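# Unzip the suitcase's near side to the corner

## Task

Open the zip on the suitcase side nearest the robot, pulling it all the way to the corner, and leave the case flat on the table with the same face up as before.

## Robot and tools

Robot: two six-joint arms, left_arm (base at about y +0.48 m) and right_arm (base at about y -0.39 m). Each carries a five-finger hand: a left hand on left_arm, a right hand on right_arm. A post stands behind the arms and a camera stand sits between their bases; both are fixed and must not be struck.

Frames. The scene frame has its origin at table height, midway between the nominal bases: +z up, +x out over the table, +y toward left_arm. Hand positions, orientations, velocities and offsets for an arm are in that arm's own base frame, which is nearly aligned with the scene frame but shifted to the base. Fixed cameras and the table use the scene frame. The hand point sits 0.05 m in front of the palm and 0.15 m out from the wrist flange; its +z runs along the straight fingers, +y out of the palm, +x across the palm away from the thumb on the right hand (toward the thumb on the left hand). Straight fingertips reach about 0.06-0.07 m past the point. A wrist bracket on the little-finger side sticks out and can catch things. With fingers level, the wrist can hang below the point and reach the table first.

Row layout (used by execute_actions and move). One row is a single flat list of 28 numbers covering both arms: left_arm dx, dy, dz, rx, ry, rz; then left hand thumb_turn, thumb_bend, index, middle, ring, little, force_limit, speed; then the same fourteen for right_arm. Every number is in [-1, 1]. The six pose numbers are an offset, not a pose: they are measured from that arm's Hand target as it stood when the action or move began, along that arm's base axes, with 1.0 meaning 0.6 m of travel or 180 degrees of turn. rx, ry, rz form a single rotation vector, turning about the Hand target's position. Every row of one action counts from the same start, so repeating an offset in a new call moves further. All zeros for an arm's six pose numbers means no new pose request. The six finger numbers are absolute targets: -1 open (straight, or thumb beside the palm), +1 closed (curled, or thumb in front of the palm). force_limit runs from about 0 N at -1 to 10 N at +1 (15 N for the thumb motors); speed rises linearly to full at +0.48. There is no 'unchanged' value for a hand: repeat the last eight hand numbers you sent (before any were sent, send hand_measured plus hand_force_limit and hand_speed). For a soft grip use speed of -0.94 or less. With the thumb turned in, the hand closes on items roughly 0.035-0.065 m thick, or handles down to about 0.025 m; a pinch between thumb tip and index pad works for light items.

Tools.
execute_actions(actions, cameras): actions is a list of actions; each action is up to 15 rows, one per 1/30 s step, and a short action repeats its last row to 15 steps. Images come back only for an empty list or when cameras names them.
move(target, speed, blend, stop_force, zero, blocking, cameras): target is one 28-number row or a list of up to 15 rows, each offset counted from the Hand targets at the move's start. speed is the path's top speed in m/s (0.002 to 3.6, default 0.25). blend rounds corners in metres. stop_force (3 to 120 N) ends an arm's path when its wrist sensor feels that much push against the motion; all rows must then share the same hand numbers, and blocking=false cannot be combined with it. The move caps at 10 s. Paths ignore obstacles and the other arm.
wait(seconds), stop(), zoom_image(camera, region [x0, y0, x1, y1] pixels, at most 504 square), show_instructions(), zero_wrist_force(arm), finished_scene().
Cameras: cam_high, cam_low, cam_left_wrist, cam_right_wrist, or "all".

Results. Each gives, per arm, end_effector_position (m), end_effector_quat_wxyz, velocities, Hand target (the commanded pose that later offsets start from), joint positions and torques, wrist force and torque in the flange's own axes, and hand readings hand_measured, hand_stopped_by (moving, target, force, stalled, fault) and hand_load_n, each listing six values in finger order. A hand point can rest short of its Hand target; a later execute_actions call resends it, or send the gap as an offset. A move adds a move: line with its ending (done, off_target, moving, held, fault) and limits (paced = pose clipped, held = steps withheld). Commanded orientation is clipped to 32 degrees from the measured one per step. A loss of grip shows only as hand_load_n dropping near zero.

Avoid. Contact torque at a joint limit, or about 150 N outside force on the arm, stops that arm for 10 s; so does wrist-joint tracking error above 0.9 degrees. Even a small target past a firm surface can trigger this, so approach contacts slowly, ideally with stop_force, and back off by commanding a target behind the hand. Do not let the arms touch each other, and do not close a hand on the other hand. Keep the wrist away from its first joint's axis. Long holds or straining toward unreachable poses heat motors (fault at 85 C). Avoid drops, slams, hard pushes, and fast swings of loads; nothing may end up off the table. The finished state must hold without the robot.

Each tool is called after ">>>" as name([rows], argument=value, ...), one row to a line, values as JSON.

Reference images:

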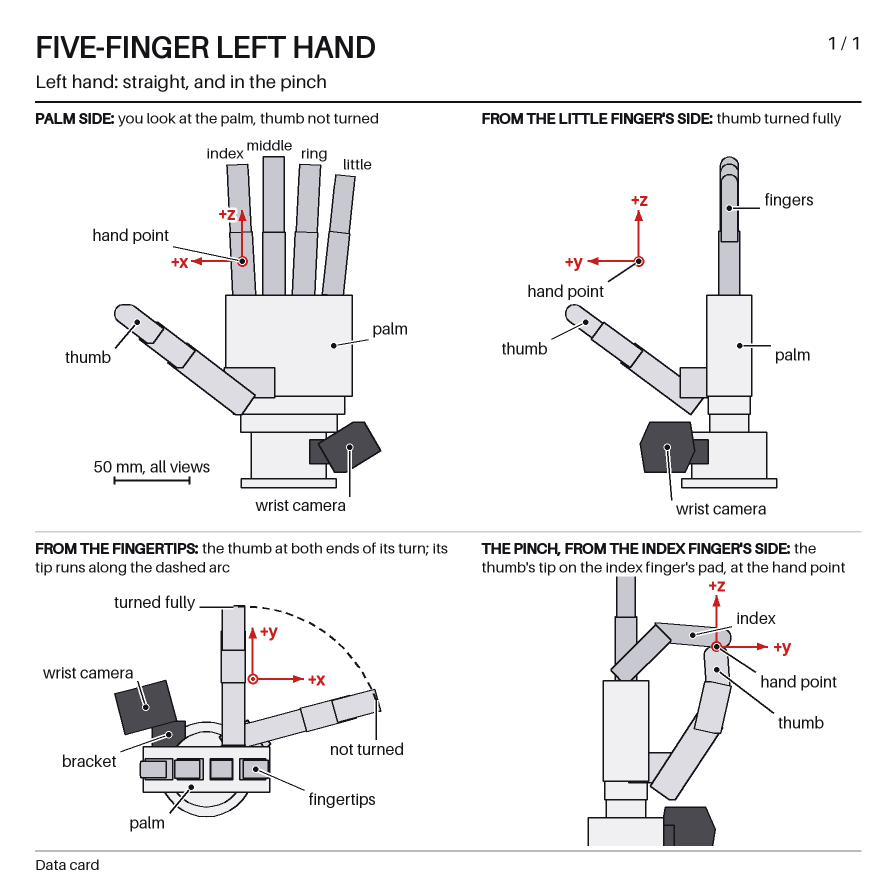

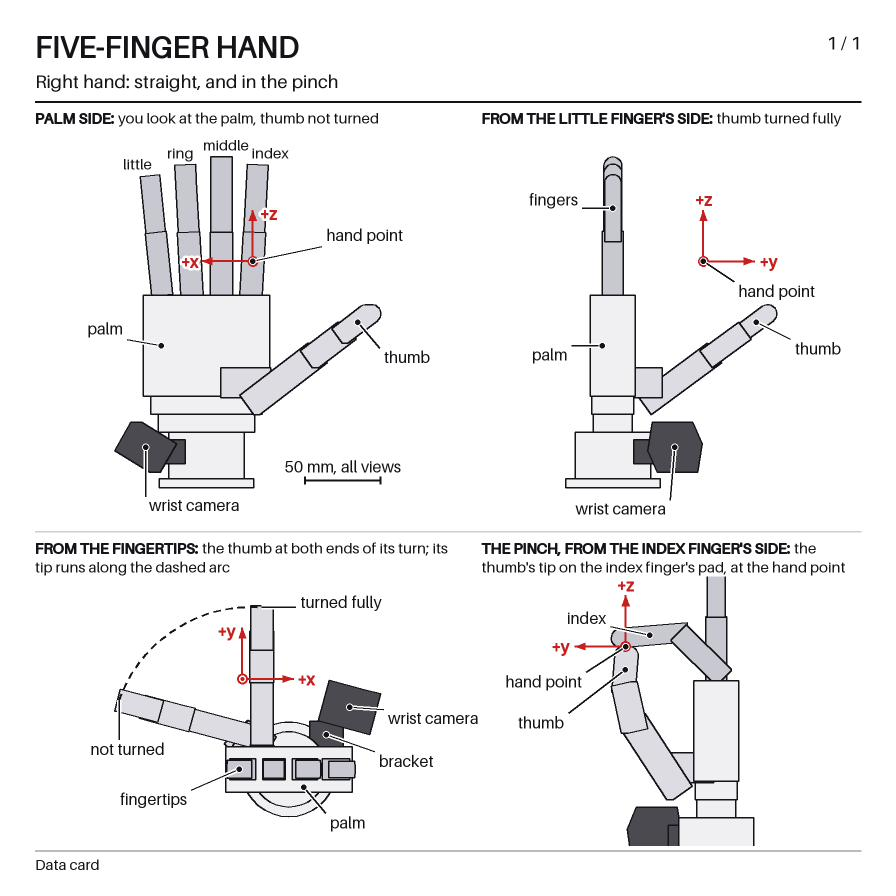

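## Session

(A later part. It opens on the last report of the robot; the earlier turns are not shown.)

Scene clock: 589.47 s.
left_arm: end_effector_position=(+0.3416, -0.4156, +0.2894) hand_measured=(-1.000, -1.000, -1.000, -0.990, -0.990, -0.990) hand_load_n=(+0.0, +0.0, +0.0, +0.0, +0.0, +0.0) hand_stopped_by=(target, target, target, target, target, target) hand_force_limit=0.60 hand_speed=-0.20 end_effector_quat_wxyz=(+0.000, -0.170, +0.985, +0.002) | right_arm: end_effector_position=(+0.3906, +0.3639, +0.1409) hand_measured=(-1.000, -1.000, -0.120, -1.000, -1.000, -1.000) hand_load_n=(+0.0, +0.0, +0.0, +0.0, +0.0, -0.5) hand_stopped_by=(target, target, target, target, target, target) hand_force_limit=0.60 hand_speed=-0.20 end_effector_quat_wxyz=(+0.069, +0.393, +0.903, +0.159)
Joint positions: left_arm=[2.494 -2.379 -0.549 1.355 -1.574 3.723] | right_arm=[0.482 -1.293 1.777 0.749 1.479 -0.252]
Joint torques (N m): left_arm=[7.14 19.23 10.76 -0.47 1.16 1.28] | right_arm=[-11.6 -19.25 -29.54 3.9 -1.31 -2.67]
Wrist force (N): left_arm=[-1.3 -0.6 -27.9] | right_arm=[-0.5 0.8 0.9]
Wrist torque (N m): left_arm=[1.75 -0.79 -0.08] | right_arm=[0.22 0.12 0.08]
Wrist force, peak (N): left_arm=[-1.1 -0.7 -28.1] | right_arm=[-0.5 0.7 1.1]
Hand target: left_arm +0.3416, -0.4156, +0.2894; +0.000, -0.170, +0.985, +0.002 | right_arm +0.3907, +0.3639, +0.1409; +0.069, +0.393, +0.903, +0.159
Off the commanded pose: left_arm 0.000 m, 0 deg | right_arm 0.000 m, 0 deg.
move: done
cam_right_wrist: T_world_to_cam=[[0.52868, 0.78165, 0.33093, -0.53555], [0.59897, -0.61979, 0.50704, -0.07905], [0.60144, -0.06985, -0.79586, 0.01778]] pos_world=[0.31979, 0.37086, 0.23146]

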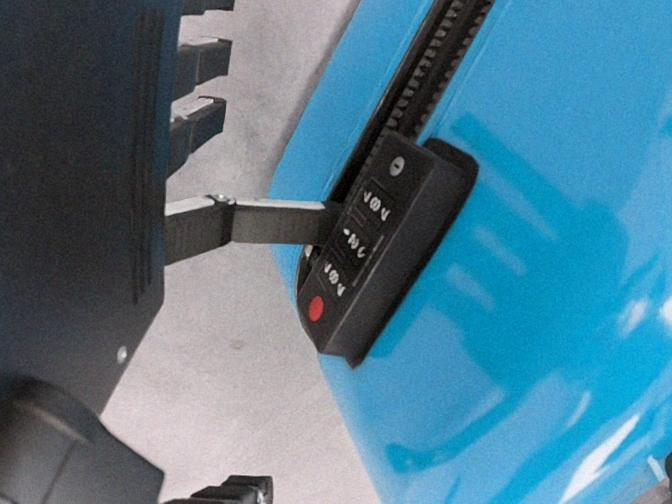

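>>> move([
  [0,0,0,0,0,0,-1,-1,-1,-0.99,-0.99,-0.99,0.6,-0.2, 0.0088,-0.0103,0,0,0,0,-1,-1,-0.12,-1,-1,-1,0.6,-0.2],
  [0,0,0,0,0,0,-1,-1,-1,-0.99,-0.99,-0.99,0.6,-0.2, 0.0157,-0.0202,0,0,0,0.0333,-1,-1,-0.12,-1,-1,-1,0.6,-0.2],
], speed=0.01, blend=[0.002,0], stop_force=16, cameras=["cam_right_wrist","cam_low"])

>>> zoom_image(camera="cam_right_wrist", region=[270, 170, 390, 330])

Scene clock: 596.63 s.
left_arm: end_effector_position=(+0.3416, -0.4156, +0.2894) hand_measured=(-1.000, -1.000, -1.000, -0.990, -0.990, -0.990) hand_load_n=(+0.0, +0.0, +0.0, +5.5, +0.0, +0.0) hand_stopped_by=(target, target, target, target, target, target) hand_force_limit=0.60 hand_speed=-0.20 end_effector_quat_wxyz=(+0.000, -0.170, +0.985, +0.002) | right_arm: end_effector_position=(+0.4001, +0.3518, +0.1409) hand_measured=(-1.000, -1.000, -0.120, -1.000, -1.000, -1.000) hand_load_n=(+0.5, +0.0, +0.0, +0.0, +0.0, +0.0) hand_stopped_by=(target, target, target, target, target, target) hand_force_limit=0.60 hand_speed=-0.20 end_effector_quat_wxyz=(+0.060, +0.345, +0.922, +0.163)
Joint positions: left_arm=[2.494 -2.379 -0.549 1.355 -1.574 3.723] | right_arm=[0.4 -1.3 1.793 0.763 1.419 -0.43]
Joint torques (N m): left_arm=[-8.04 25.17 8.45 -2.14 1.32 1.56] | right_arm=[-17.41 -35.41 -12.24 1.4 1.31 -1.95]
Wrist force (N): left_arm=[-14.5 -8.8 -30.1] | right_arm=[14.0 -4.5 -0.8]
Wrist torque (N m): left_arm=[1.65 -0.84 -0.69] | right_arm=[0.04 0.16 0.12]
Wrist force, peak (N): left_arm=[-14.6 -8.9 -30.5] | right_arm=[14.0 -4.8 -1.1]
Hand target: left_arm +0.3416, -0.4156, +0.2894; +0.000, -0.170, +0.985, +0.002 | right_arm +0.4001, +0.3518, +0.1409; +0.060, +0.345, +0.922, +0.163
Off the commanded pose: left_arm 0.000 m, 0 deg | right_arm 0.000 m, 0 deg.
move: done
cam_right_wrist: T_world_to_cam=[[0.44417, 0.83258, 0.33094, -0.51517], [0.66047, -0.55387, 0.50696, -0.13998], [0.60538, -0.0066, -0.7959, -0.01256]] pos_world=[0.32888, 0.35131, 0.23146]
Images, in order (width x height): cam_low 896x504, cam_right_wrist 672x504.

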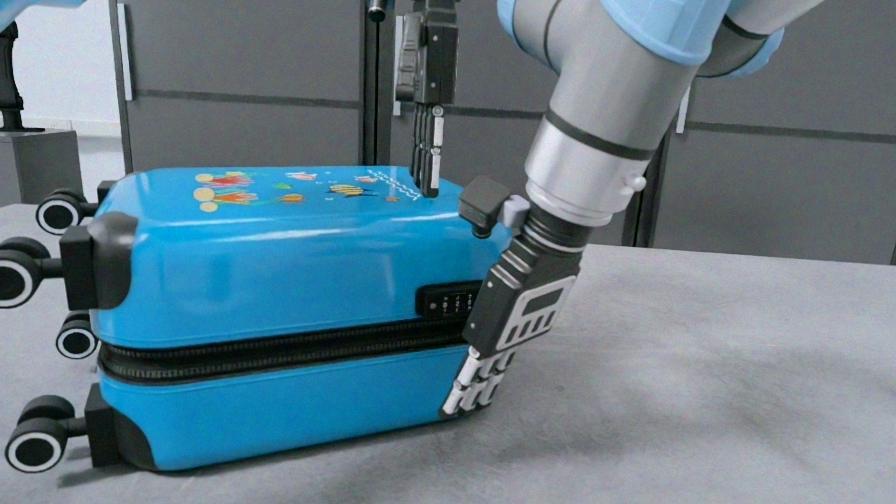

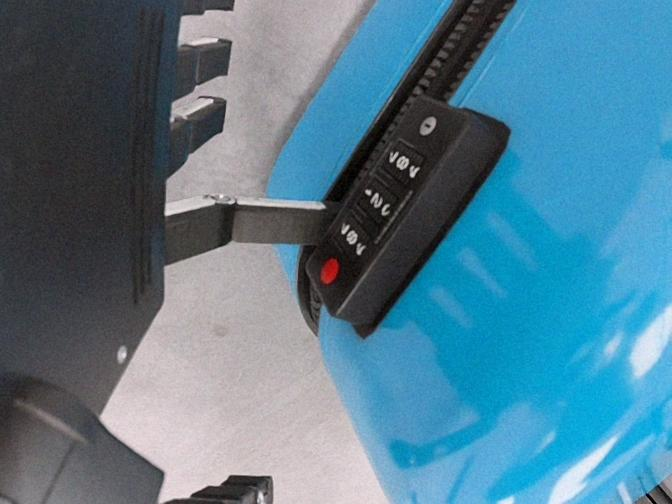

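Scaled by 3.150 from the camera's image (finer frame: 960x720).

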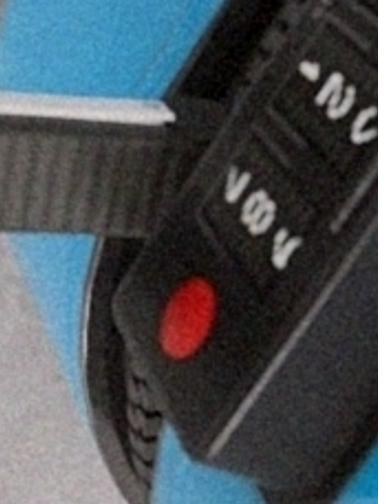

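>>> move(target=[0,0,0,0,0,0,-1,-1,-1,-0.99,-0.99,-0.99,0.6,-0.2, 0.0078,-0.0090,0,0,0,0.0300,-1,-1,-0.12,-1,-1,-1,0.6,-0.2], speed=0.01, stop_force=20, zero=false, cameras=["cam_right_wrist","cam_low"])

>>> zoom_image(camera="cam_right_wrist", region=[270, 170, 390, 330])

Scene clock: 602.53 s.
left_arm: end_effector_position=(+0.3416, -0.4156, +0.2894) hand_measured=(-1.000, -1.000, -1.000, -0.990, -0.990, -0.990) hand_load_n=(+0.0, -0.5, +0.0, +6.0, +0.0, +0.0) hand_stopped_by=(target, target, target, target, target, target) hand_force_limit=0.60 hand_speed=-0.20 end_effector_quat_wxyz=(+0.000, -0.170, +0.985, +0.002) | right_arm: end_effector_position=(+0.4048, +0.3463, +0.1409) hand_measured=(-1.000, -1.000, -0.120, -1.000, -1.000, -1.000) hand_load_n=(+0.0, +0.0, +0.0, +0.0, +0.0, +0.0) hand_stopped_by=(target, target, target, target, target, target) hand_force_limit=0.60 hand_speed=-0.20 end_effector_quat_wxyz=(+0.052, +0.302, +0.938, +0.165)
Joint positions: left_arm=[2.494 -2.379 -0.549 1.355 -1.574 3.723] | right_arm=[0.345 -1.297 1.796 0.782 1.374 -0.574]
Joint torques (N m): left_arm=[-10.28 30.76 7.48 -3.48 1.32 1.54] | right_arm=[-18.22 -19.67 -22.35 0.71 1.25 -1.89]
Wrist force (N): left_arm=[-15.4 -13.4 -30.6] | right_arm=[15.8 -3.3 -0.5]
Wrist torque (N m): left_arm=[1.83 -1.01 -0.64] | right_arm=[0.09 0.29 0.09]
Wrist force, peak (N): left_arm=[-17.4 -17.2 -31.3] | right_arm=[17.4 -4.6 -1.0]
Hand target: left_arm +0.3416, -0.4156, +0.2894; +0.000, -0.170, +0.985, +0.002 | right_arm +0.4048, +0.3464, +0.1409; +0.052, +0.302, +0.937, +0.166
Off the commanded pose: left_arm 0.000 m, 0 deg | right_arm 0.000 m, 0 deg.
move: done
cam_right_wrist: T_world_to_cam=[[0.36385, 0.87069, 0.33094, -0.49345], [0.70966, -0.48925, 0.50697, -0.18837], [0.60332, 0.05039, -0.7959, -0.03435]] pos_world=[0.33395, 0.33921, 0.23146]
Images, in order (width x height): cam_low 896x504, cam_right_wrist 672x504.

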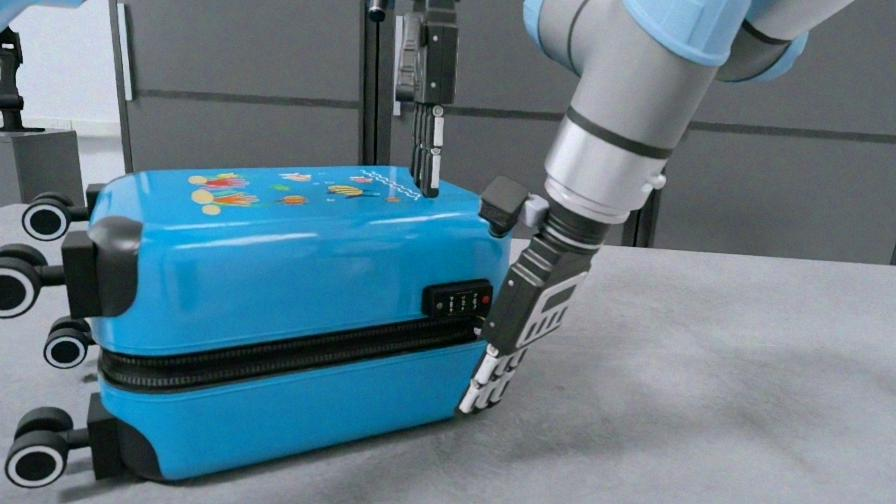

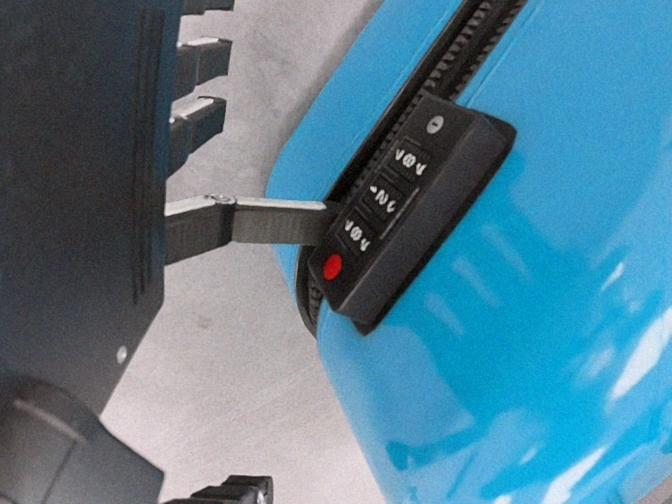

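Scaled by 3.150 from the camera's image (finer frame: 960x720).

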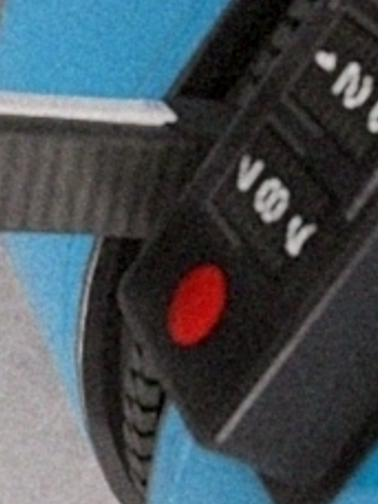

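>>> zoom_image(camera="cam_low", region=[410, 260, 530, 380])

Scaled by 4.200 from the camera's image (finer frame: 1280x720).

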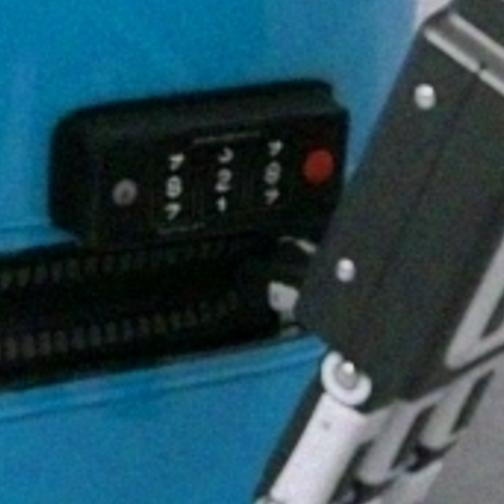

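>>> move([
  [0,0,0,0,0,0,-1,-1,-1,-0.99,-0.99,-0.99,0.6,-0.2, -0.0070,0.0070,0,0,0,0,-1,-1,-0.12,-1,-1,-1,0.6,-0.2],
  [0,0,0,0,0,0,-1,-1,-1,-0.99,-0.99,-0.99,0.6,-0.2, -0.05,-0.05,0.0,0,0,0,-1,-1,-0.12,-1,-1,-1,0.6,-0.2],
  [0,0,0,0,0,0,-1,-1,-1,-0.99,-0.99,-0.99,0.6,-0.2, -0.11,-0.16,0.08,0,0,-0.03,-1,-1,-0.12,-1,-1,-1,0.6,-0.2],
], speed=[0.03,0.1,0.2], cameras=["cam_right_wrist","cam_low"])

>>> zoom_image(camera="cam_low", region=[410, 260, 530, 380])

>>> zoom_image(camera="cam_right_wrist", region=[460, 60, 620, 290])

Scene clock: 606.80 s.
left_arm: end_effector_position=(+0.3416, -0.4156, +0.2894) hand_measured=(-1.000, -1.000, -1.000, -0.990, -0.990, -0.990) hand_load_n=(+0.0, +0.0, +0.0, +5.5, +0.0, +0.0) hand_stopped_by=(target, target, target, target, target, target) hand_force_limit=0.60 hand_speed=-0.20 end_effector_quat_wxyz=(+0.000, -0.170, +0.985, +0.002) | right_arm: end_effector_position=(+0.3388, +0.2504, +0.1889) hand_measured=(-1.000, -1.000, -0.120, -1.000, -1.000, -1.000) hand_load_n=(+0.0, -0.5, +0.0, +0.0, +0.0, +0.0) hand_stopped_by=(target, target, target, target, target, target) hand_force_limit=0.60 hand_speed=-0.20 end_effector_quat_wxyz=(+0.060, +0.345, +0.922, +0.163)
Joint positions: left_arm=[2.494 -2.379 -0.549 1.355 -1.574 3.723] | right_arm=[0.129 -1.621 2.034 0.893 1.341 -0.695]
Joint torques (N m): left_arm=[-4.77 34.96 8.75 -1.76 1.43 1.91] | right_arm=[-10.67 -21.64 -8.06 4.26 -1.55 -2.41]
Wrist force (N): left_arm=[-9.9 -7.1 -30.4] | right_arm=[-0.5 0.8 0.8]
Wrist torque (N m): left_arm=[1.96 -1.09 -0.46] | right_arm=[0.20 0.16 0.03]
Wrist force, peak (N): left_arm=[-15.7 -13.0 -31.9] | right_arm=[16.2 -3.6 -0.5]
Hand target: left_arm +0.3416, -0.4156, +0.2894; +0.000, -0.170, +0.985, +0.002 | right_arm +0.3388, +0.2504, +0.1889; +0.060, +0.345, +0.922, +0.163
Off the commanded pose: left_arm 0.000 m, 0 deg | right_arm 0.000 m, 0 deg.
move: done
cam_right_wrist: T_world_to_cam=[[0.44417, 0.83258, 0.33094, -0.4194], [0.66047, -0.55387, 0.50696, -0.17999], [0.60538, -0.0066, -0.7959, 0.06209]] pos_world=[0.26758, 0.24991, 0.27946]
Images, in order (width x height): cam_low 896x504, cam_right_wrist 672x504.

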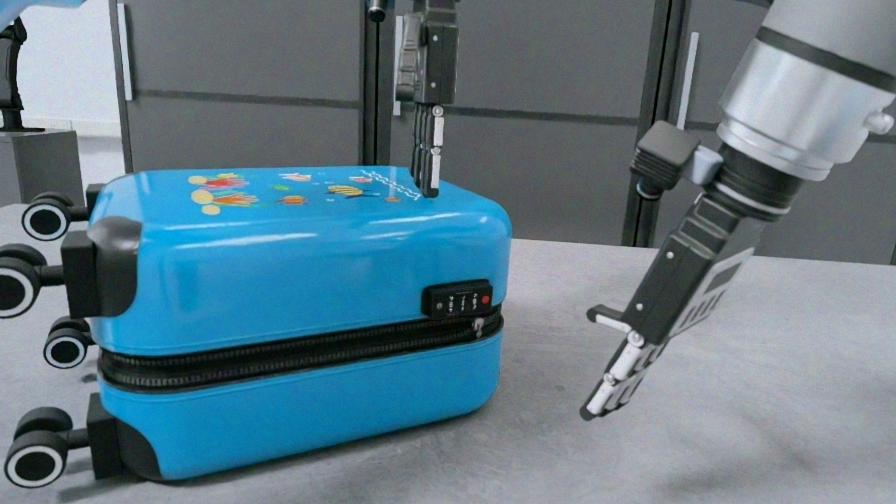

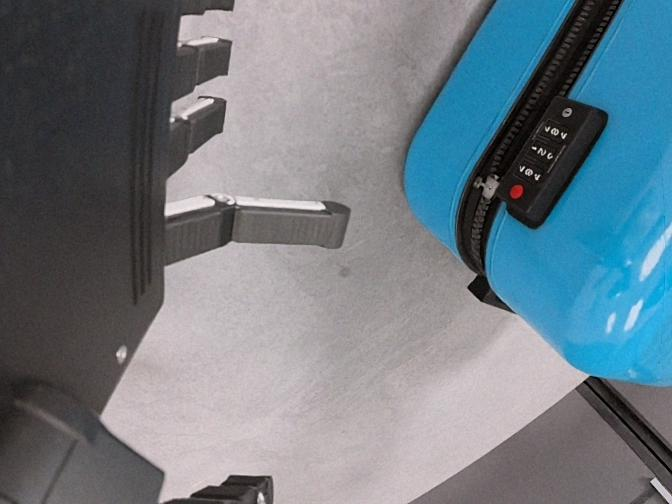

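Scaled by 4.200 from the camera's image (finer frame: 1280x720).

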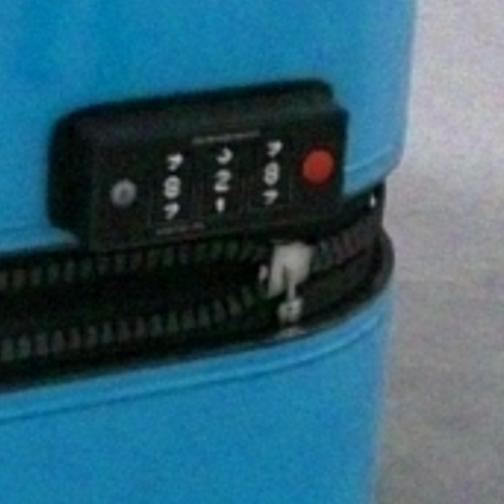

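Scaled by 2.191 from the camera's image (finer frame: 960x720).

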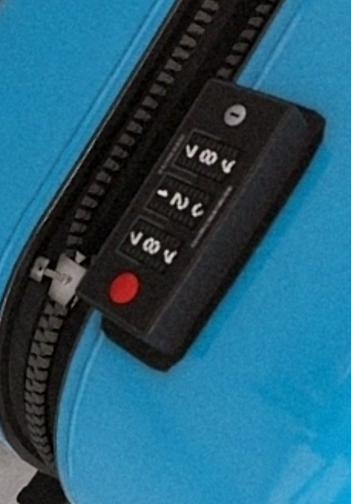

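>>> move([
  [0,0,0,0,0,0,-1,-1,-1,-0.99,-0.99,-0.99,0.6,-0.2, 0.0700,0.0500,-0.0800,0,0,0.05,-1,-1,-0.12,-1,-1,-1,0.6,-0.2],
  [0,0,0,0,0,0,-1,-1,-1,-0.99,-0.99,-0.99,0.6,-0.2, 0.1295,0.1180,-0.0800,0,0,0.05,-1,-1,-0.12,-1,-1,-1,0.6,-0.2],
], speed=[0.15,0.06], blend=[0.01,0], cameras=["cam_right_wrist"])

Scene clock: 609.60 s.
left_arm: end_effector_position=(+0.3416, -0.4156, +0.2894) hand_measured=(-1.000, -1.000, -1.000, -0.990, -0.990, -0.990) hand_load_n=(+0.0, +0.0, +0.0, +5.5, +0.0, +0.0) hand_stopped_by=(target, target, target, target, target, target) hand_force_limit=0.60 hand_speed=-0.20 end_effector_quat_wxyz=(+0.000, -0.170, +0.985, +0.002) | right_arm: end_effector_position=(+0.4165, +0.3211, +0.1409) hand_measured=(-1.000, -1.000, -0.120, -1.000, -1.000, -1.000) hand_load_n=(+0.0, +0.0, +0.0, +0.0, +0.0, +0.0) hand_stopped_by=(target, target, target, target, target, target) hand_force_limit=0.60 hand_speed=-0.20 end_effector_quat_wxyz=(+0.047, +0.272, +0.947, +0.167)
Joint positions: left_arm=[2.494 -2.379 -0.549 1.355 -1.574 3.723] | right_arm=[0.247 -1.302 1.812 0.805 1.331 -0.733]
Joint torques (N m): left_arm=[0.17 36.48 7.43 -1.68 1.32 1.69] | right_arm=[7.56 -18.72 -27.89 4.3 0.9 2.43]
Wrist force (N): left_arm=[-10.0 -7.2 -30.6] | right_arm=[-0.9 0.8 0.8]
Wrist torque (N m): left_arm=[1.95 -1.08 -0.47] | right_arm=[0.18 0.22 -0.10]
Wrist force, peak (N): left_arm=[-9.9 -7.1 -31.0] | right_arm=[-0.6 1.4 0.9]
Hand target: left_arm +0.3416, -0.4156, +0.2894; +0.000, -0.170, +0.985, +0.002 | right_arm +0.4165, +0.3212, +0.1409; +0.047, +0.272, +0.947, +0.167
Off the commanded pose: left_arm 0.000 m, 0 deg | right_arm 0.000 m, 0 deg.
move: done
cam_right_wrist: T_world_to_cam=[[0.30847, 0.8918, 0.33097, -0.45952], [0.73895, -0.44376, 0.50699, -0.23582], [0.599, 0.08818, -0.79588, -0.05049]] pos_world=[0.34625, 0.30961, 0.23146]

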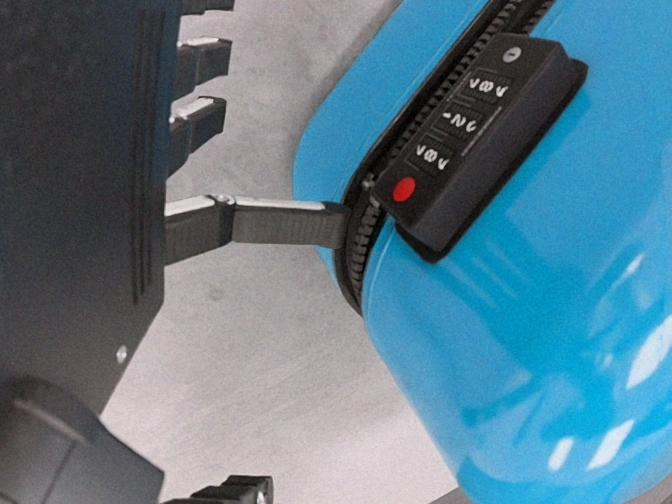

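>>> move(target=[0,0,0,0,0,0,-1,-1,-1,-0.99,-0.99,-0.99,0.6,-0.2, 0.0177,0.0283,0,0,0,0,-1,-1,-0.12,-1,-1,-1,0.6,-0.2], speed=0.01, stop_force=3, cameras=["cam_right_wrist"])

>>> zoom_image(camera="cam_right_wrist", region=[270, 130, 410, 330])

Scene clock: 611.87 s.
left_arm: end_effector_position=(+0.3416, -0.4156, +0.2894) hand_measured=(-1.000, -1.000, -1.000, -0.990, -0.990, -0.990) hand_load_n=(+0.0, +0.0, +0.0, +5.5, +0.0, +0.0) hand_stopped_by=(target, target, target, target, target, target) hand_force_limit=0.60 hand_speed=-0.20 end_effector_quat_wxyz=(+0.000, -0.170, +0.985, +0.002) | right_arm: end_effector_position=(+0.4218, +0.3296, +0.1409) hand_measured=(-1.000, -1.000, -0.120, -1.000, -1.000, -1.000) hand_load_n=(+0.0, +0.0, +0.0, +0.0, +0.0, +0.0) hand_stopped_by=(target, target, target, target, target, target) hand_force_limit=0.60 hand_speed=-0.20 end_effector_quat_wxyz=(+0.047, +0.272, +0.947, +0.167)
Joint positions: left_arm=[2.494 -2.379 -0.549 1.355 -1.574 3.723] | right_arm=[0.266 -1.282 1.784 0.808 1.336 -0.715]
Joint torques (N m): left_arm=[3.33 39.75 6.83 -1.6 1.7 1.82] | right_arm=[-9.82 -36.21 -7.4 -0.19 -2.08 -2.59]
Wrist force (N): left_arm=[-9.7 -7.3 -30.3] | right_arm=[-1.6 -1.3 -0.2]
Wrist torque (N m): left_arm=[1.92 -1.10 -0.45] | right_arm=[0.14 0.17 -0.05]
Wrist force, peak (N): left_arm=[-9.8 -7.2 -30.9] | right_arm=[-1.6 -4.0 -1.1]
Hand target: left_arm +0.3416, -0.4156, +0.2894; +0.000, -0.170, +0.985, +0.002 | right_arm +0.4218, +0.3296, +0.1409; +0.047, +0.272, +0.947, +0.167 (not the last commanded pose)
Off the commanded pose: left_arm 0.000 m, 0 deg | right_arm 0.010 m, 0 deg.
move: contact (right_arm)
cam_right_wrist: T_world_to_cam=[[0.30841, 0.89184, 0.33093, -0.46863], [0.73897, -0.44368, 0.50702, -0.23605], [0.599, 0.08818, -0.79588, -0.0544]] pos_world=[0.35155, 0.318, 0.23146]

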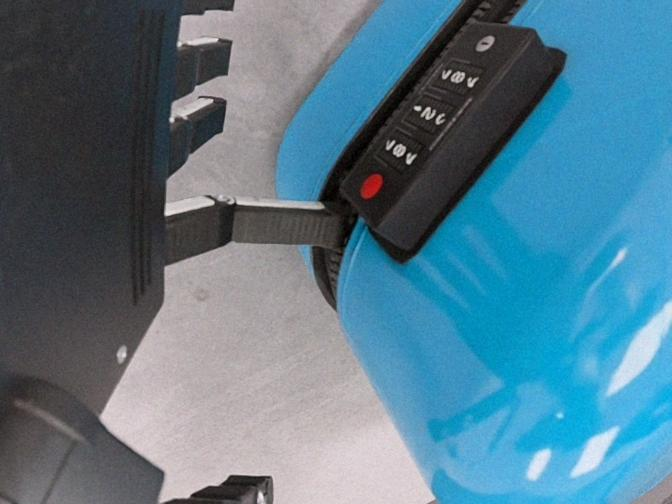

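Scaled by 2.520 from the camera's image (finer frame: 960x720).

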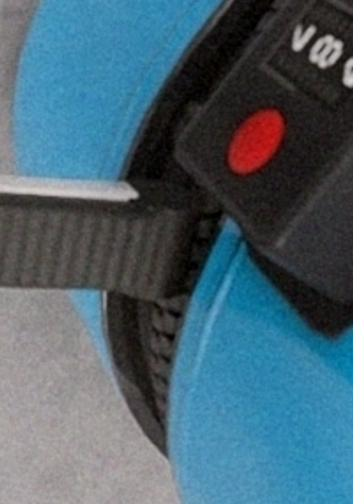

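>>> move([
  [0,0,0,0,0,0,-1,-1,-1,-0.99,-0.99,-0.99,0.6,-0.2, -0.0088,-0.0142,0,0,0,0,-1,-1,-0.12,-1,-1,-1,0.6,-0.2],
  [0,0,0,0,0,0,-1,-1,-1,-0.99,-0.99,-0.99,0.6,-0.2, 0.0317,-0.0362,0,0,0,0.111,-1,-1,-0.12,-1,-1,-1,0.6,-0.2],
], speed=0.06)

>>> move(target=[0,0,0,0,0,0,-1,-1,-1,-0.99,-0.99,-0.99,0.6,-0.2, 0.0073,0.0342,0,0,0,0,-1,-1,-0.12,-1,-1,-1,0.6,-0.2], speed=0.01, stop_force=3, cameras=["cam_right_wrist"])

>>> zoom_image(camera="cam_right_wrist", region=[270, 130, 410, 330])

Scene clock: 617.77 s.
left_arm: end_effector_position=(+0.3416, -0.4156, +0.2894) hand_measured=(-1.000, -1.000, -1.000, -0.990, -0.990, -0.990) hand_load_n=(+0.0, +0.0, +0.0, +5.0, +0.0, +0.0) hand_stopped_by=(target, target, target, target, target, target) hand_force_limit=0.60 hand_speed=-0.20 end_effector_quat_wxyz=(+0.000, -0.170, +0.985, +0.002) | right_arm: end_effector_position=(+0.4408, +0.3079, +0.1409) hand_measured=(-1.000, -1.000, -0.120, -1.000, -1.000, -1.000) hand_load_n=(+0.0, +0.0, +0.0, +0.0, +0.5, +0.0) hand_stopped_by=(target, target, target, target, target, target) hand_force_limit=0.60 hand_speed=-0.20 end_effector_quat_wxyz=(+0.018, +0.104, +0.979, +0.173)
Joint positions: left_arm=[2.494 -2.379 -0.549 1.355 -1.574 3.723] | right_arm=[0.108 -1.198 1.709 0.948 1.24 -1.233]
Joint torques (N m): left_arm=[4.73 43.33 7 -1.56 1.48 1.71] | right_arm=[-10.74 -22.26 -28.9 4.57 -1.8 -2.8]
Wrist force (N): left_arm=[-6.3 -5.4 -29.8] | right_arm=[-0.3 0.9 0.3]
Wrist torque (N m): left_arm=[1.89 -1.07 -0.29] | right_arm=[0.22 0.13 0.02]
Wrist force, peak (N): left_arm=[-9.8 -7.3 -30.6] | right_arm=[-1.7 -1.6 -0.2]
Hand target: left_arm +0.3416, -0.4156, +0.2894; +0.000, -0.170, +0.985, +0.002 | right_arm +0.4408, +0.3079, +0.1409; +0.018, +0.104, +0.979, +0.173
Off the commanded pose: left_arm 0.000 m, 0 deg | right_arm 0.000 m, 0 deg.
move: done

Scene clock: 619.83 s.
left_arm: end_effector_position=(+0.3416, -0.4156, +0.2894) hand_measured=(-1.000, -1.000, -1.000, -0.990, -0.990, -0.990) hand_load_n=(+0.0, +0.0, +0.0, +5.5, +0.0, +0.0) hand_stopped_by=(target, target, target, target, target, target) hand_force_limit=0.60 hand_speed=-0.20 end_effector_quat_wxyz=(+0.000, -0.170, +0.985, +0.002) | right_arm: end_effector_position=(+0.4430, +0.3183, +0.1409) hand_measured=(-1.000, -1.000, -0.120, -1.000, -1.000, -1.000) hand_load_n=(+0.0, +0.0, +0.0, +0.0, +0.0, +0.0) hand_stopped_by=(target, target, target, target, target, target) hand_force_limit=0.60 hand_speed=-0.20 end_effector_quat_wxyz=(+0.018, +0.104, +0.979, +0.173)
Joint positions: left_arm=[2.494 -2.379 -0.549 1.355 -1.574 3.723] | right_arm=[0.133 -1.185 1.687 0.948 1.242 -1.207]
Joint torques (N m): left_arm=[4.9 44.2 6.59 -1.27 1.35 1.67] | right_arm=[-9.89 -39.22 -7.57 0.72 -2.3 -2.7]
Wrist force (N): left_arm=[-6.3 -5.3 -29.3] | right_arm=[-1.2 -1.8 -0.9]
Wrist torque (N m): left_arm=[1.90 -1.05 -0.30] | right_arm=[0.16 0.19 -0.03]
Wrist force, peak (N): left_arm=[-6.5 -5.2 -29.8] | right_arm=[-0.9 -3.8 -1.8]
Hand target: left_arm +0.3416, -0.4156, +0.2894; +0.000, -0.170, +0.985, +0.002 | right_arm +0.4430, +0.3183, +0.1409; +0.018, +0.104, +0.979, +0.173 (not the last commanded pose)
Off the commanded pose: left_arm 0.000 m, 0 deg | right_arm 0.010 m, 0 deg.
move: contact (right_arm)
cam_right_wrist: T_world_to_cam=[[-0.01485, 0.94356, 0.33088, -0.33837], [0.84608, -0.16449, 0.50704, -0.39308], [0.53284, 0.28748, -0.79588, -0.10027]] pos_world=[0.38098, 0.28344, 0.23146]

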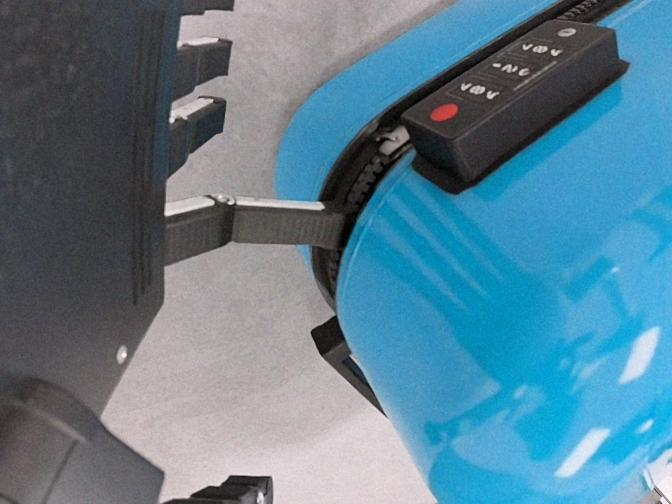

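Scaled by 2.520 from the camera's image (finer frame: 960x720).

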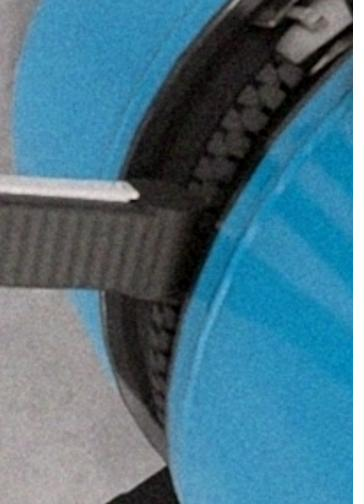

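>>> zoom_image(camera="cam_right_wrist", region=[330, 100, 430, 260])

Scaled by 3.150 from the camera's image (finer frame: 960x720).

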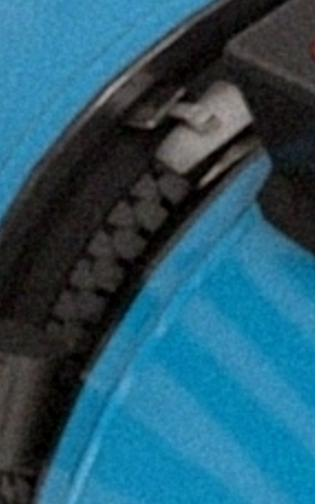

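>>> move([
  [0,0,0,0,0,0,-1,-1,-1,-0.99,-0.99,-0.99,0.6,-0.2, -0.0070,-0.0327,0,0,0,0,-1,-1,-0.12,-1,-1,-1,0.6,-0.2],
  [0,0,0,0,0,0,-1,-1,-1,-0.99,-0.99,-0.99,0.6,-0.2, -0.0967,-0.0155,0,0,0,-0.18,-1,-1,-0.12,-1,-1,-1,0.6,-0.2],
  [0,0,0,0,0,0,-1,-1,-1,-0.99,-0.99,-0.99,0.6,-0.2, -0.0928,0.0507,0,0,0,-0.2439,-1,-1,-0.12,-1,-1,-1,0.6,-0.2],
], speed=[0.08,0.15,0.1], blend=[0.005,0.01,0], cameras=["cam_right_wrist"])

Scene clock: 626.07 s.
left_arm: end_effector_position=(+0.3416, -0.4156, +0.2894) hand_measured=(-1.000, -1.000, -1.000, -0.990, -0.990, -0.990) hand_load_n=(+0.0, +0.0, +0.0, +5.0, +0.0, +0.0) hand_stopped_by=(target, target, target, target, target, target) hand_force_limit=0.60 hand_speed=-0.20 end_effector_quat_wxyz=(+0.000, -0.170, +0.985, +0.002) | right_arm: end_effector_position=(+0.3874, +0.3487, +0.1409) hand_measured=(-1.000, -1.000, -0.120, -1.000, -1.000, -1.000) hand_load_n=(+0.0, -0.5, +0.0, +0.0, +0.0, +0.0) hand_stopped_by=(target, target, target, target, target, target) hand_force_limit=0.60 hand_speed=-0.20 end_effector_quat_wxyz=(+0.081, +0.462, +0.870, +0.154)
Joint positions: left_arm=[2.494 -2.379 -0.549 1.355 -1.574 3.723] | right_arm=[0.511 -1.306 1.792 0.737 1.541 -0.077]
Joint torques (N m): left_arm=[5.13 43.49 5.65 -1.2 1.47 1.64] | right_arm=[8.64 -17.57 -29.71 4.14 1.41 2.36]
Wrist force (N): left_arm=[-6.7 -5.2 -29.5] | right_arm=[-0.6 0.6 0.7]
Wrist torque (N m): left_arm=[1.91 -1.02 -0.31] | right_arm=[0.21 0.16 -0.05]
Wrist force, peak (N): left_arm=[-6.6 -5.2 -30.0] | right_arm=[-1.1 -1.8 -1.0]
Hand target: left_arm +0.3416, -0.4156, +0.2894; +0.000, -0.170, +0.985, +0.002 | right_arm +0.3874, +0.3487, +0.1409; +0.081, +0.462, +0.870, +0.154
Off the commanded pose: left_arm 0.000 m, 0 deg | right_arm 0.000 m, 0 deg.
move: done
cam_right_wrist: T_world_to_cam=[[0.64354, 0.69016, 0.33095, -0.53459], [0.49559, -0.70523, 0.50699, -0.01663], [0.5833, -0.16225, -0.79589, 0.05793]] pos_world=[0.31848, 0.36662, 0.23146]

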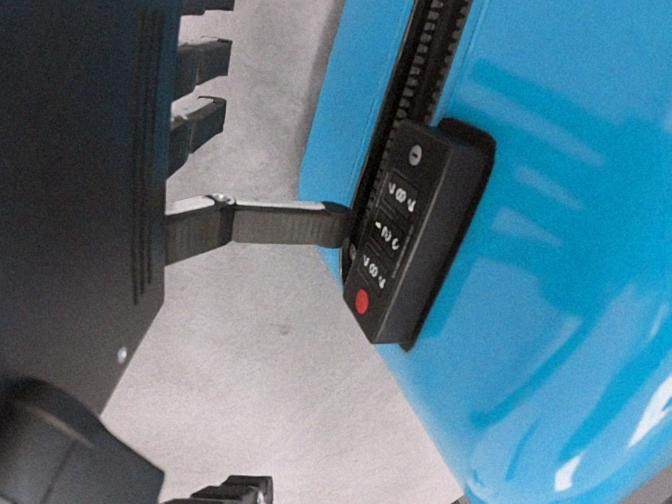

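>>> move(target=[0,0,0,0,0,0,-1,-1,-1,-0.99,-0.99,-0.99,0.6,-0.2, 0.0213,0.0128,0,0,0,0,-1,-1,-0.12,-1,-1,-1,0.6,-0.2], speed=0.02, stop_force=5)

>>> move([
  [0,0,0,0,0,0,-1,-1,-1,-0.99,-0.99,-0.99,0.6,-0.2, 0.0073,-0.0123,0,0,0,0,-1,-1,-0.12,-1,-1,-1,0.6,-0.2],
  [0,0,0,0,0,0,-1,-1,-1,-0.99,-0.99,-0.99,0.6,-0.2, 0.0133,-0.0218,0,0,0,0.0222,-1,-1,-0.12,-1,-1,-1,0.6,-0.2],
], speed=0.01, blend=[0.002,0], stop_force=12, cameras=["cam_right_wrist","cam_low"])

>>> zoom_image(camera="cam_right_wrist", region=[270, 170, 390, 330])

Scene clock: 628.10 s.
left_arm: end_effector_position=(+0.3416, -0.4156, +0.2894) hand_measured=(-1.000, -1.000, -1.000, -0.990, -0.990, -0.990) hand_load_n=(+0.0, +0.0, +0.0, +5.0, +0.0, +0.0) hand_stopped_by=(target, target, target, target, target, target) hand_force_limit=0.60 hand_speed=-0.20 end_effector_quat_wxyz=(+0.000, -0.170, +0.985, +0.002) | right_arm: end_effector_position=(+0.4001, +0.3564, +0.1409) hand_measured=(-1.000, -1.000, -0.120, -1.000, -1.000, -1.000) hand_load_n=(+0.0, +0.0, +0.5, +0.0, +0.0, +0.0) hand_stopped_by=(target, target, target, target, target, target) hand_force_limit=0.60 hand_speed=-0.20 end_effector_quat_wxyz=(+0.081, +0.462, +0.870, +0.154)
Joint positions: left_arm=[2.494 -2.379 -0.549 1.355 -1.574 3.723] | right_arm=[0.512 -1.274 1.749 0.748 1.542 -0.076]
Joint torques (N m): left_arm=[3.96 44.09 6.22 -1.02 1.46 1.62] | right_arm=[7.47 -20.75 -29.85 3.88 1.37 2.22]
Wrist force (N): left_arm=[-6.5 -5.2 -29.4] | right_arm=[-0.6 0.5 0.6]
Wrist torque (N m): left_arm=[1.91 -1.04 -0.30] | right_arm=[0.25 0.17 -0.06]
Wrist force, peak (N): left_arm=[-6.5 -5.2 -30.0] | right_arm=[-0.9 1.0 0.8]
Hand target: left_arm +0.3416, -0.4156, +0.2894; +0.000, -0.170, +0.985, +0.002 | right_arm +0.4001, +0.3564, +0.1409; +0.081, +0.462, +0.870, +0.154
Off the commanded pose: left_arm 0.000 m, 0 deg | right_arm 0.000 m, 0 deg.
move: done

Scene clock: 629.87 s.
left_arm: end_effector_position=(+0.3416, -0.4156, +0.2894) hand_measured=(-1.000, -1.000, -1.000, -0.990, -0.990, -0.990) hand_load_n=(+0.0, +0.0, +0.0, +5.5, +0.0, +0.0) hand_stopped_by=(target, target, target, target, target, target) hand_force_limit=0.60 hand_speed=-0.20 end_effector_quat_wxyz=(+0.000, -0.170, +0.985, +0.002) | right_arm: end_effector_position=(+0.4036, +0.3505, +0.1409) hand_measured=(-1.000, -1.000, -0.120, -1.000, -1.000, -1.000) hand_load_n=(+0.0, +0.0, +0.0, +0.0, +0.0, +0.0) hand_stopped_by=(target, target, target, target, target, target) hand_force_limit=0.60 hand_speed=-0.20 end_effector_quat_wxyz=(+0.081, +0.462, +0.870, +0.154)
Joint positions: left_arm=[2.494 -2.379 -0.549 1.355 -1.574 3.723] | right_arm=[0.494 -1.279 1.755 0.747 1.535 -0.093]
Joint torques (N m): left_arm=[5.55 43.92 5.93 -1.09 1.48 1.55] | right_arm=[3.55 -19.45 -29.85 2.74 3.3 2.77]
Wrist force (N): left_arm=[-7.7 -11.6 -29.7] | right_arm=[7.7 -0.9 0.6]
Wrist torque (N m): left_arm=[1.64 -0.98 -0.22] | right_arm=[0.19 0.37 -0.06]
Wrist force, peak (N): left_arm=[-7.8 -11.5 -29.8] | right_arm=[12.0 -1.5 0.2]
Hand target: left_arm +0.3416, -0.4156, +0.2894; +0.000, -0.170, +0.985, +0.002 | right_arm +0.4036, +0.3505, +0.1409; +0.081, +0.462, +0.870, +0.154 (not the last commanded pose)
Off the commanded pose: left_arm 0.000 m, 0 deg | right_arm 0.008 m, 4 deg.
move: contact (right_arm); path passed 0 of 2 targets
cam_right_wrist: T_world_to_cam=[[0.64348, 0.69026, 0.33088, -0.54625], [0.49568, -0.70514, 0.50703, -0.02346], [0.5833, -0.16225, -0.79588, 0.04878]] pos_world=[0.33468, 0.36842, 0.23146]
Images, in order (width x height): cam_low 896x504, cam_right_wrist 672x504.

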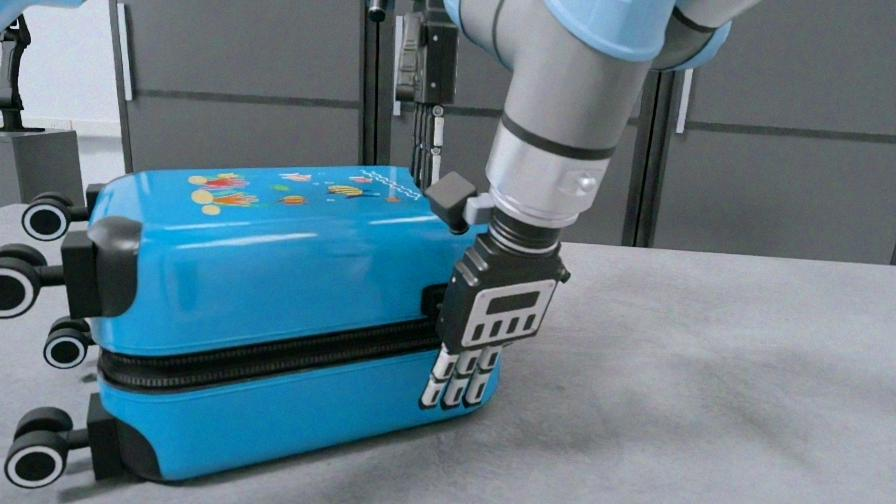

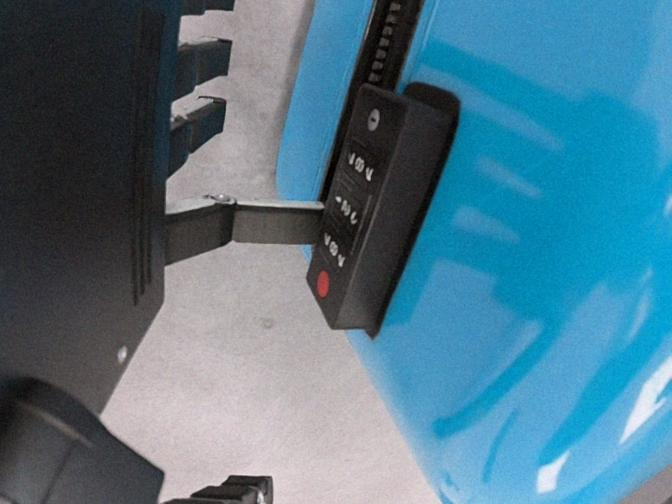

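Scaled by 3.150 from the camera's image (finer frame: 960x720).

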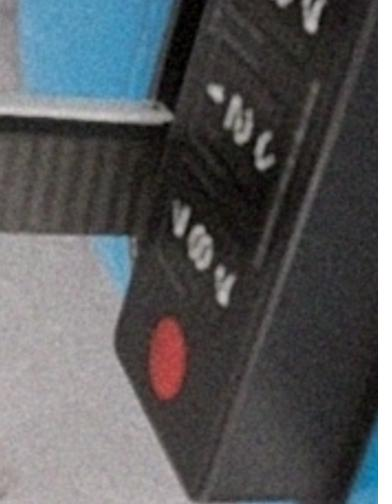

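>>> move([
  [0,0,0,0,0,0,-1,-1,-1,-0.99,-0.99,-0.99,0.6,-0.2, -0.0068,0.0097,0,0,0,0,-1,-1,-0.12,-1,-1,-1,0.6,-0.2],
], speed=0.02)

>>> move([
  [0,0,0,0,0,0,-1,-1,-1,-0.99,-0.99,-0.99,0.6,-0.2, 0.0073,-0.0123,0,0,0,0,-1,-1,-0.12,-1,-1,-1,0.6,-0.2],
  [0,0,0,0,0,0,-1,-1,-1,-0.99,-0.99,-0.99,0.6,-0.2, 0.0133,-0.0218,0,0,0,0.0222,-1,-1,-0.12,-1,-1,-1,0.6,-0.2],
], speed=0.01, blend=[0.002,0], stop_force=13, cameras=["cam_right_wrist","cam_low"])

>>> zoom_image(camera="cam_right_wrist", region=[270, 170, 390, 330])

Scene clock: 631.47 s.
left_arm: end_effector_position=(+0.3416, -0.4156, +0.2894) hand_measured=(-1.000, -1.000, -1.000, -0.990, -0.990, -0.990) hand_load_n=(+0.0, +0.0, +0.0, +6.0, +0.0, +0.0) hand_stopped_by=(target, target, target, target, target, target) hand_force_limit=0.60 hand_speed=-0.20 end_effector_quat_wxyz=(+0.000, -0.170, +0.985, +0.002) | right_arm: end_effector_position=(+0.3996, +0.3563, +0.1409) hand_measured=(-1.000, -1.000, -0.120, -1.000, -1.000, -1.000) hand_load_n=(+0.0, -0.5, +0.0, +0.0, +0.0, +0.0) hand_stopped_by=(target, target, target, target, target, target) hand_force_limit=0.60 hand_speed=-0.20 end_effector_quat_wxyz=(+0.081, +0.462, +0.870, +0.154)
Joint positions: left_arm=[2.494 -2.379 -0.549 1.355 -1.574 3.723] | right_arm=[0.513 -1.275 1.751 0.747 1.542 -0.076]
Joint torques (N m): left_arm=[4.97 44.35 6.15 -1.1 1.4 1.38] | right_arm=[6.25 -20.6 -29.18 4.05 1.43 2.51]
Wrist force (N): left_arm=[-7.9 -11.1 -31.0] | right_arm=[-1.2 0.9 0.6]
Wrist torque (N m): left_arm=[1.76 -0.99 -0.24] | right_arm=[0.26 0.26 -0.09]
Wrist force, peak (N): left_arm=[-8.0 -11.2 -31.1] | right_arm=[8.1 -0.9 0.5]
Hand target: left_arm +0.3416, -0.4156, +0.2894; +0.000, -0.170, +0.985, +0.002 | right_arm +0.3995, +0.3563, +0.1409; +0.081, +0.462, +0.870, +0.154
Off the commanded pose: left_arm 0.000 m, 0 deg | right_arm 0.000 m, 0 deg.
move: done

Scene clock: 636.47 s.
left_arm: end_effector_position=(+0.3416, -0.4156, +0.2894) hand_measured=(-1.000, -1.000, -1.000, -0.990, -0.990, -0.990) hand_load_n=(+0.0, +0.0, +0.0, +5.5, +0.0, +0.0) hand_stopped_by=(target, target, target, target, target, target) hand_force_limit=0.60 hand_speed=-0.20 end_effector_quat_wxyz=(+0.000, -0.170, +0.985, +0.002) | right_arm: end_effector_position=(+0.4075, +0.3432, +0.1409) hand_measured=(-1.000, -1.000, -0.120, -1.000, -1.000, -1.000) hand_load_n=(+0.0, +0.0, +0.0, +0.0, +0.0, +0.0) hand_stopped_by=(target, target, target, target, target, target) hand_force_limit=0.60 hand_speed=-0.20 end_effector_quat_wxyz=(+0.075, +0.432, +0.885, +0.156)
Joint positions: left_arm=[2.494 -2.379 -0.549 1.355 -1.574 3.723] | right_arm=[0.445 -1.292 1.775 0.747 1.495 -0.205]
Joint torques (N m): left_arm=[4.79 43.61 6.77 -0.87 1.62 1.61] | right_arm=[-14.8 -35.72 -9.55 3.02 0.33 -2.1]
Wrist force (N): left_arm=[-7.6 -11.5 -30.0] | right_arm=[7.9 -1.2 0.1]
Wrist torque (N m): left_arm=[1.67 -1.00 -0.21] | right_arm=[0.15 0.17 0.11]
Wrist force, peak (N): left_arm=[-8.0 -11.2 -31.1] | right_arm=[8.8 -1.4 0.0]
Hand target: left_arm +0.3416, -0.4156, +0.2894; +0.000, -0.170, +0.985, +0.002 | right_arm +0.4075, +0.3432, +0.1409; +0.075, +0.432, +0.885, +0.156
Off the commanded pose: left_arm 0.000 m, 0 deg | right_arm 0.000 m, 0 deg.
move: done
cam_right_wrist: T_world_to_cam=[[0.59387, 0.73338, 0.33086, -0.53832], [0.5436, -0.66892, 0.50701, -0.06253], [0.59315, -0.12124, -0.79591, 0.0272]] pos_world=[0.33755, 0.35626, 0.23146]
Images, in order (width x height): cam_low 896x504, cam_right_wrist 672x504.

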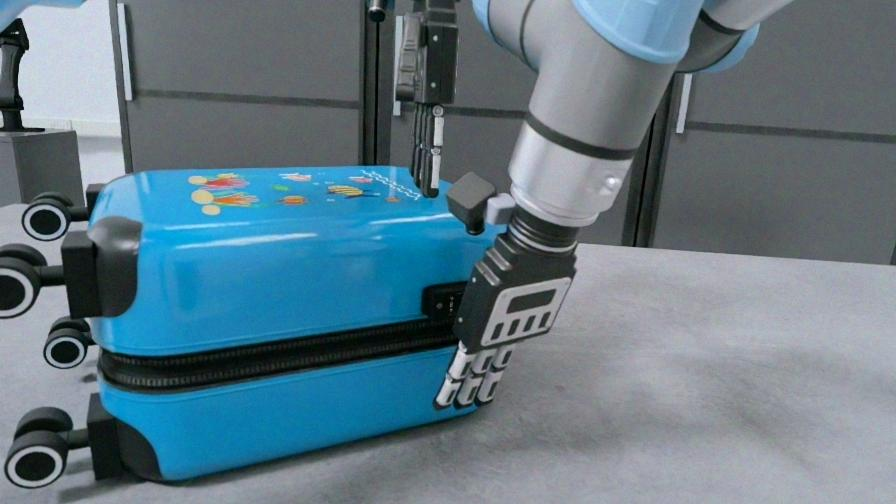

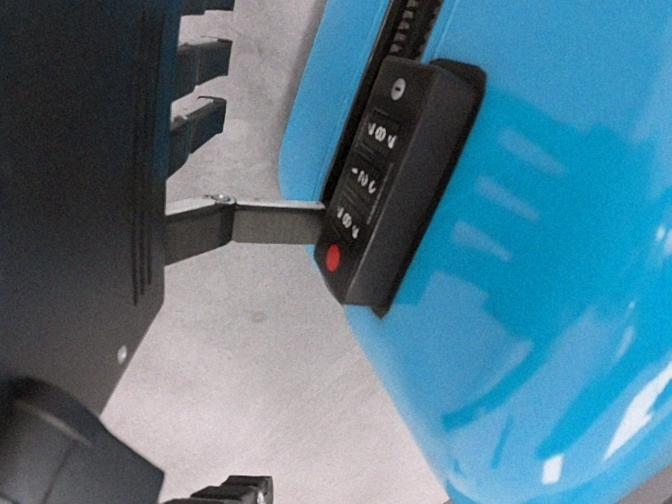

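Scaled by 3.150 from the camera's image (finer frame: 960x720).

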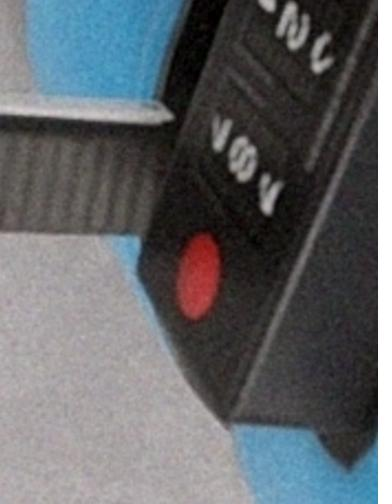

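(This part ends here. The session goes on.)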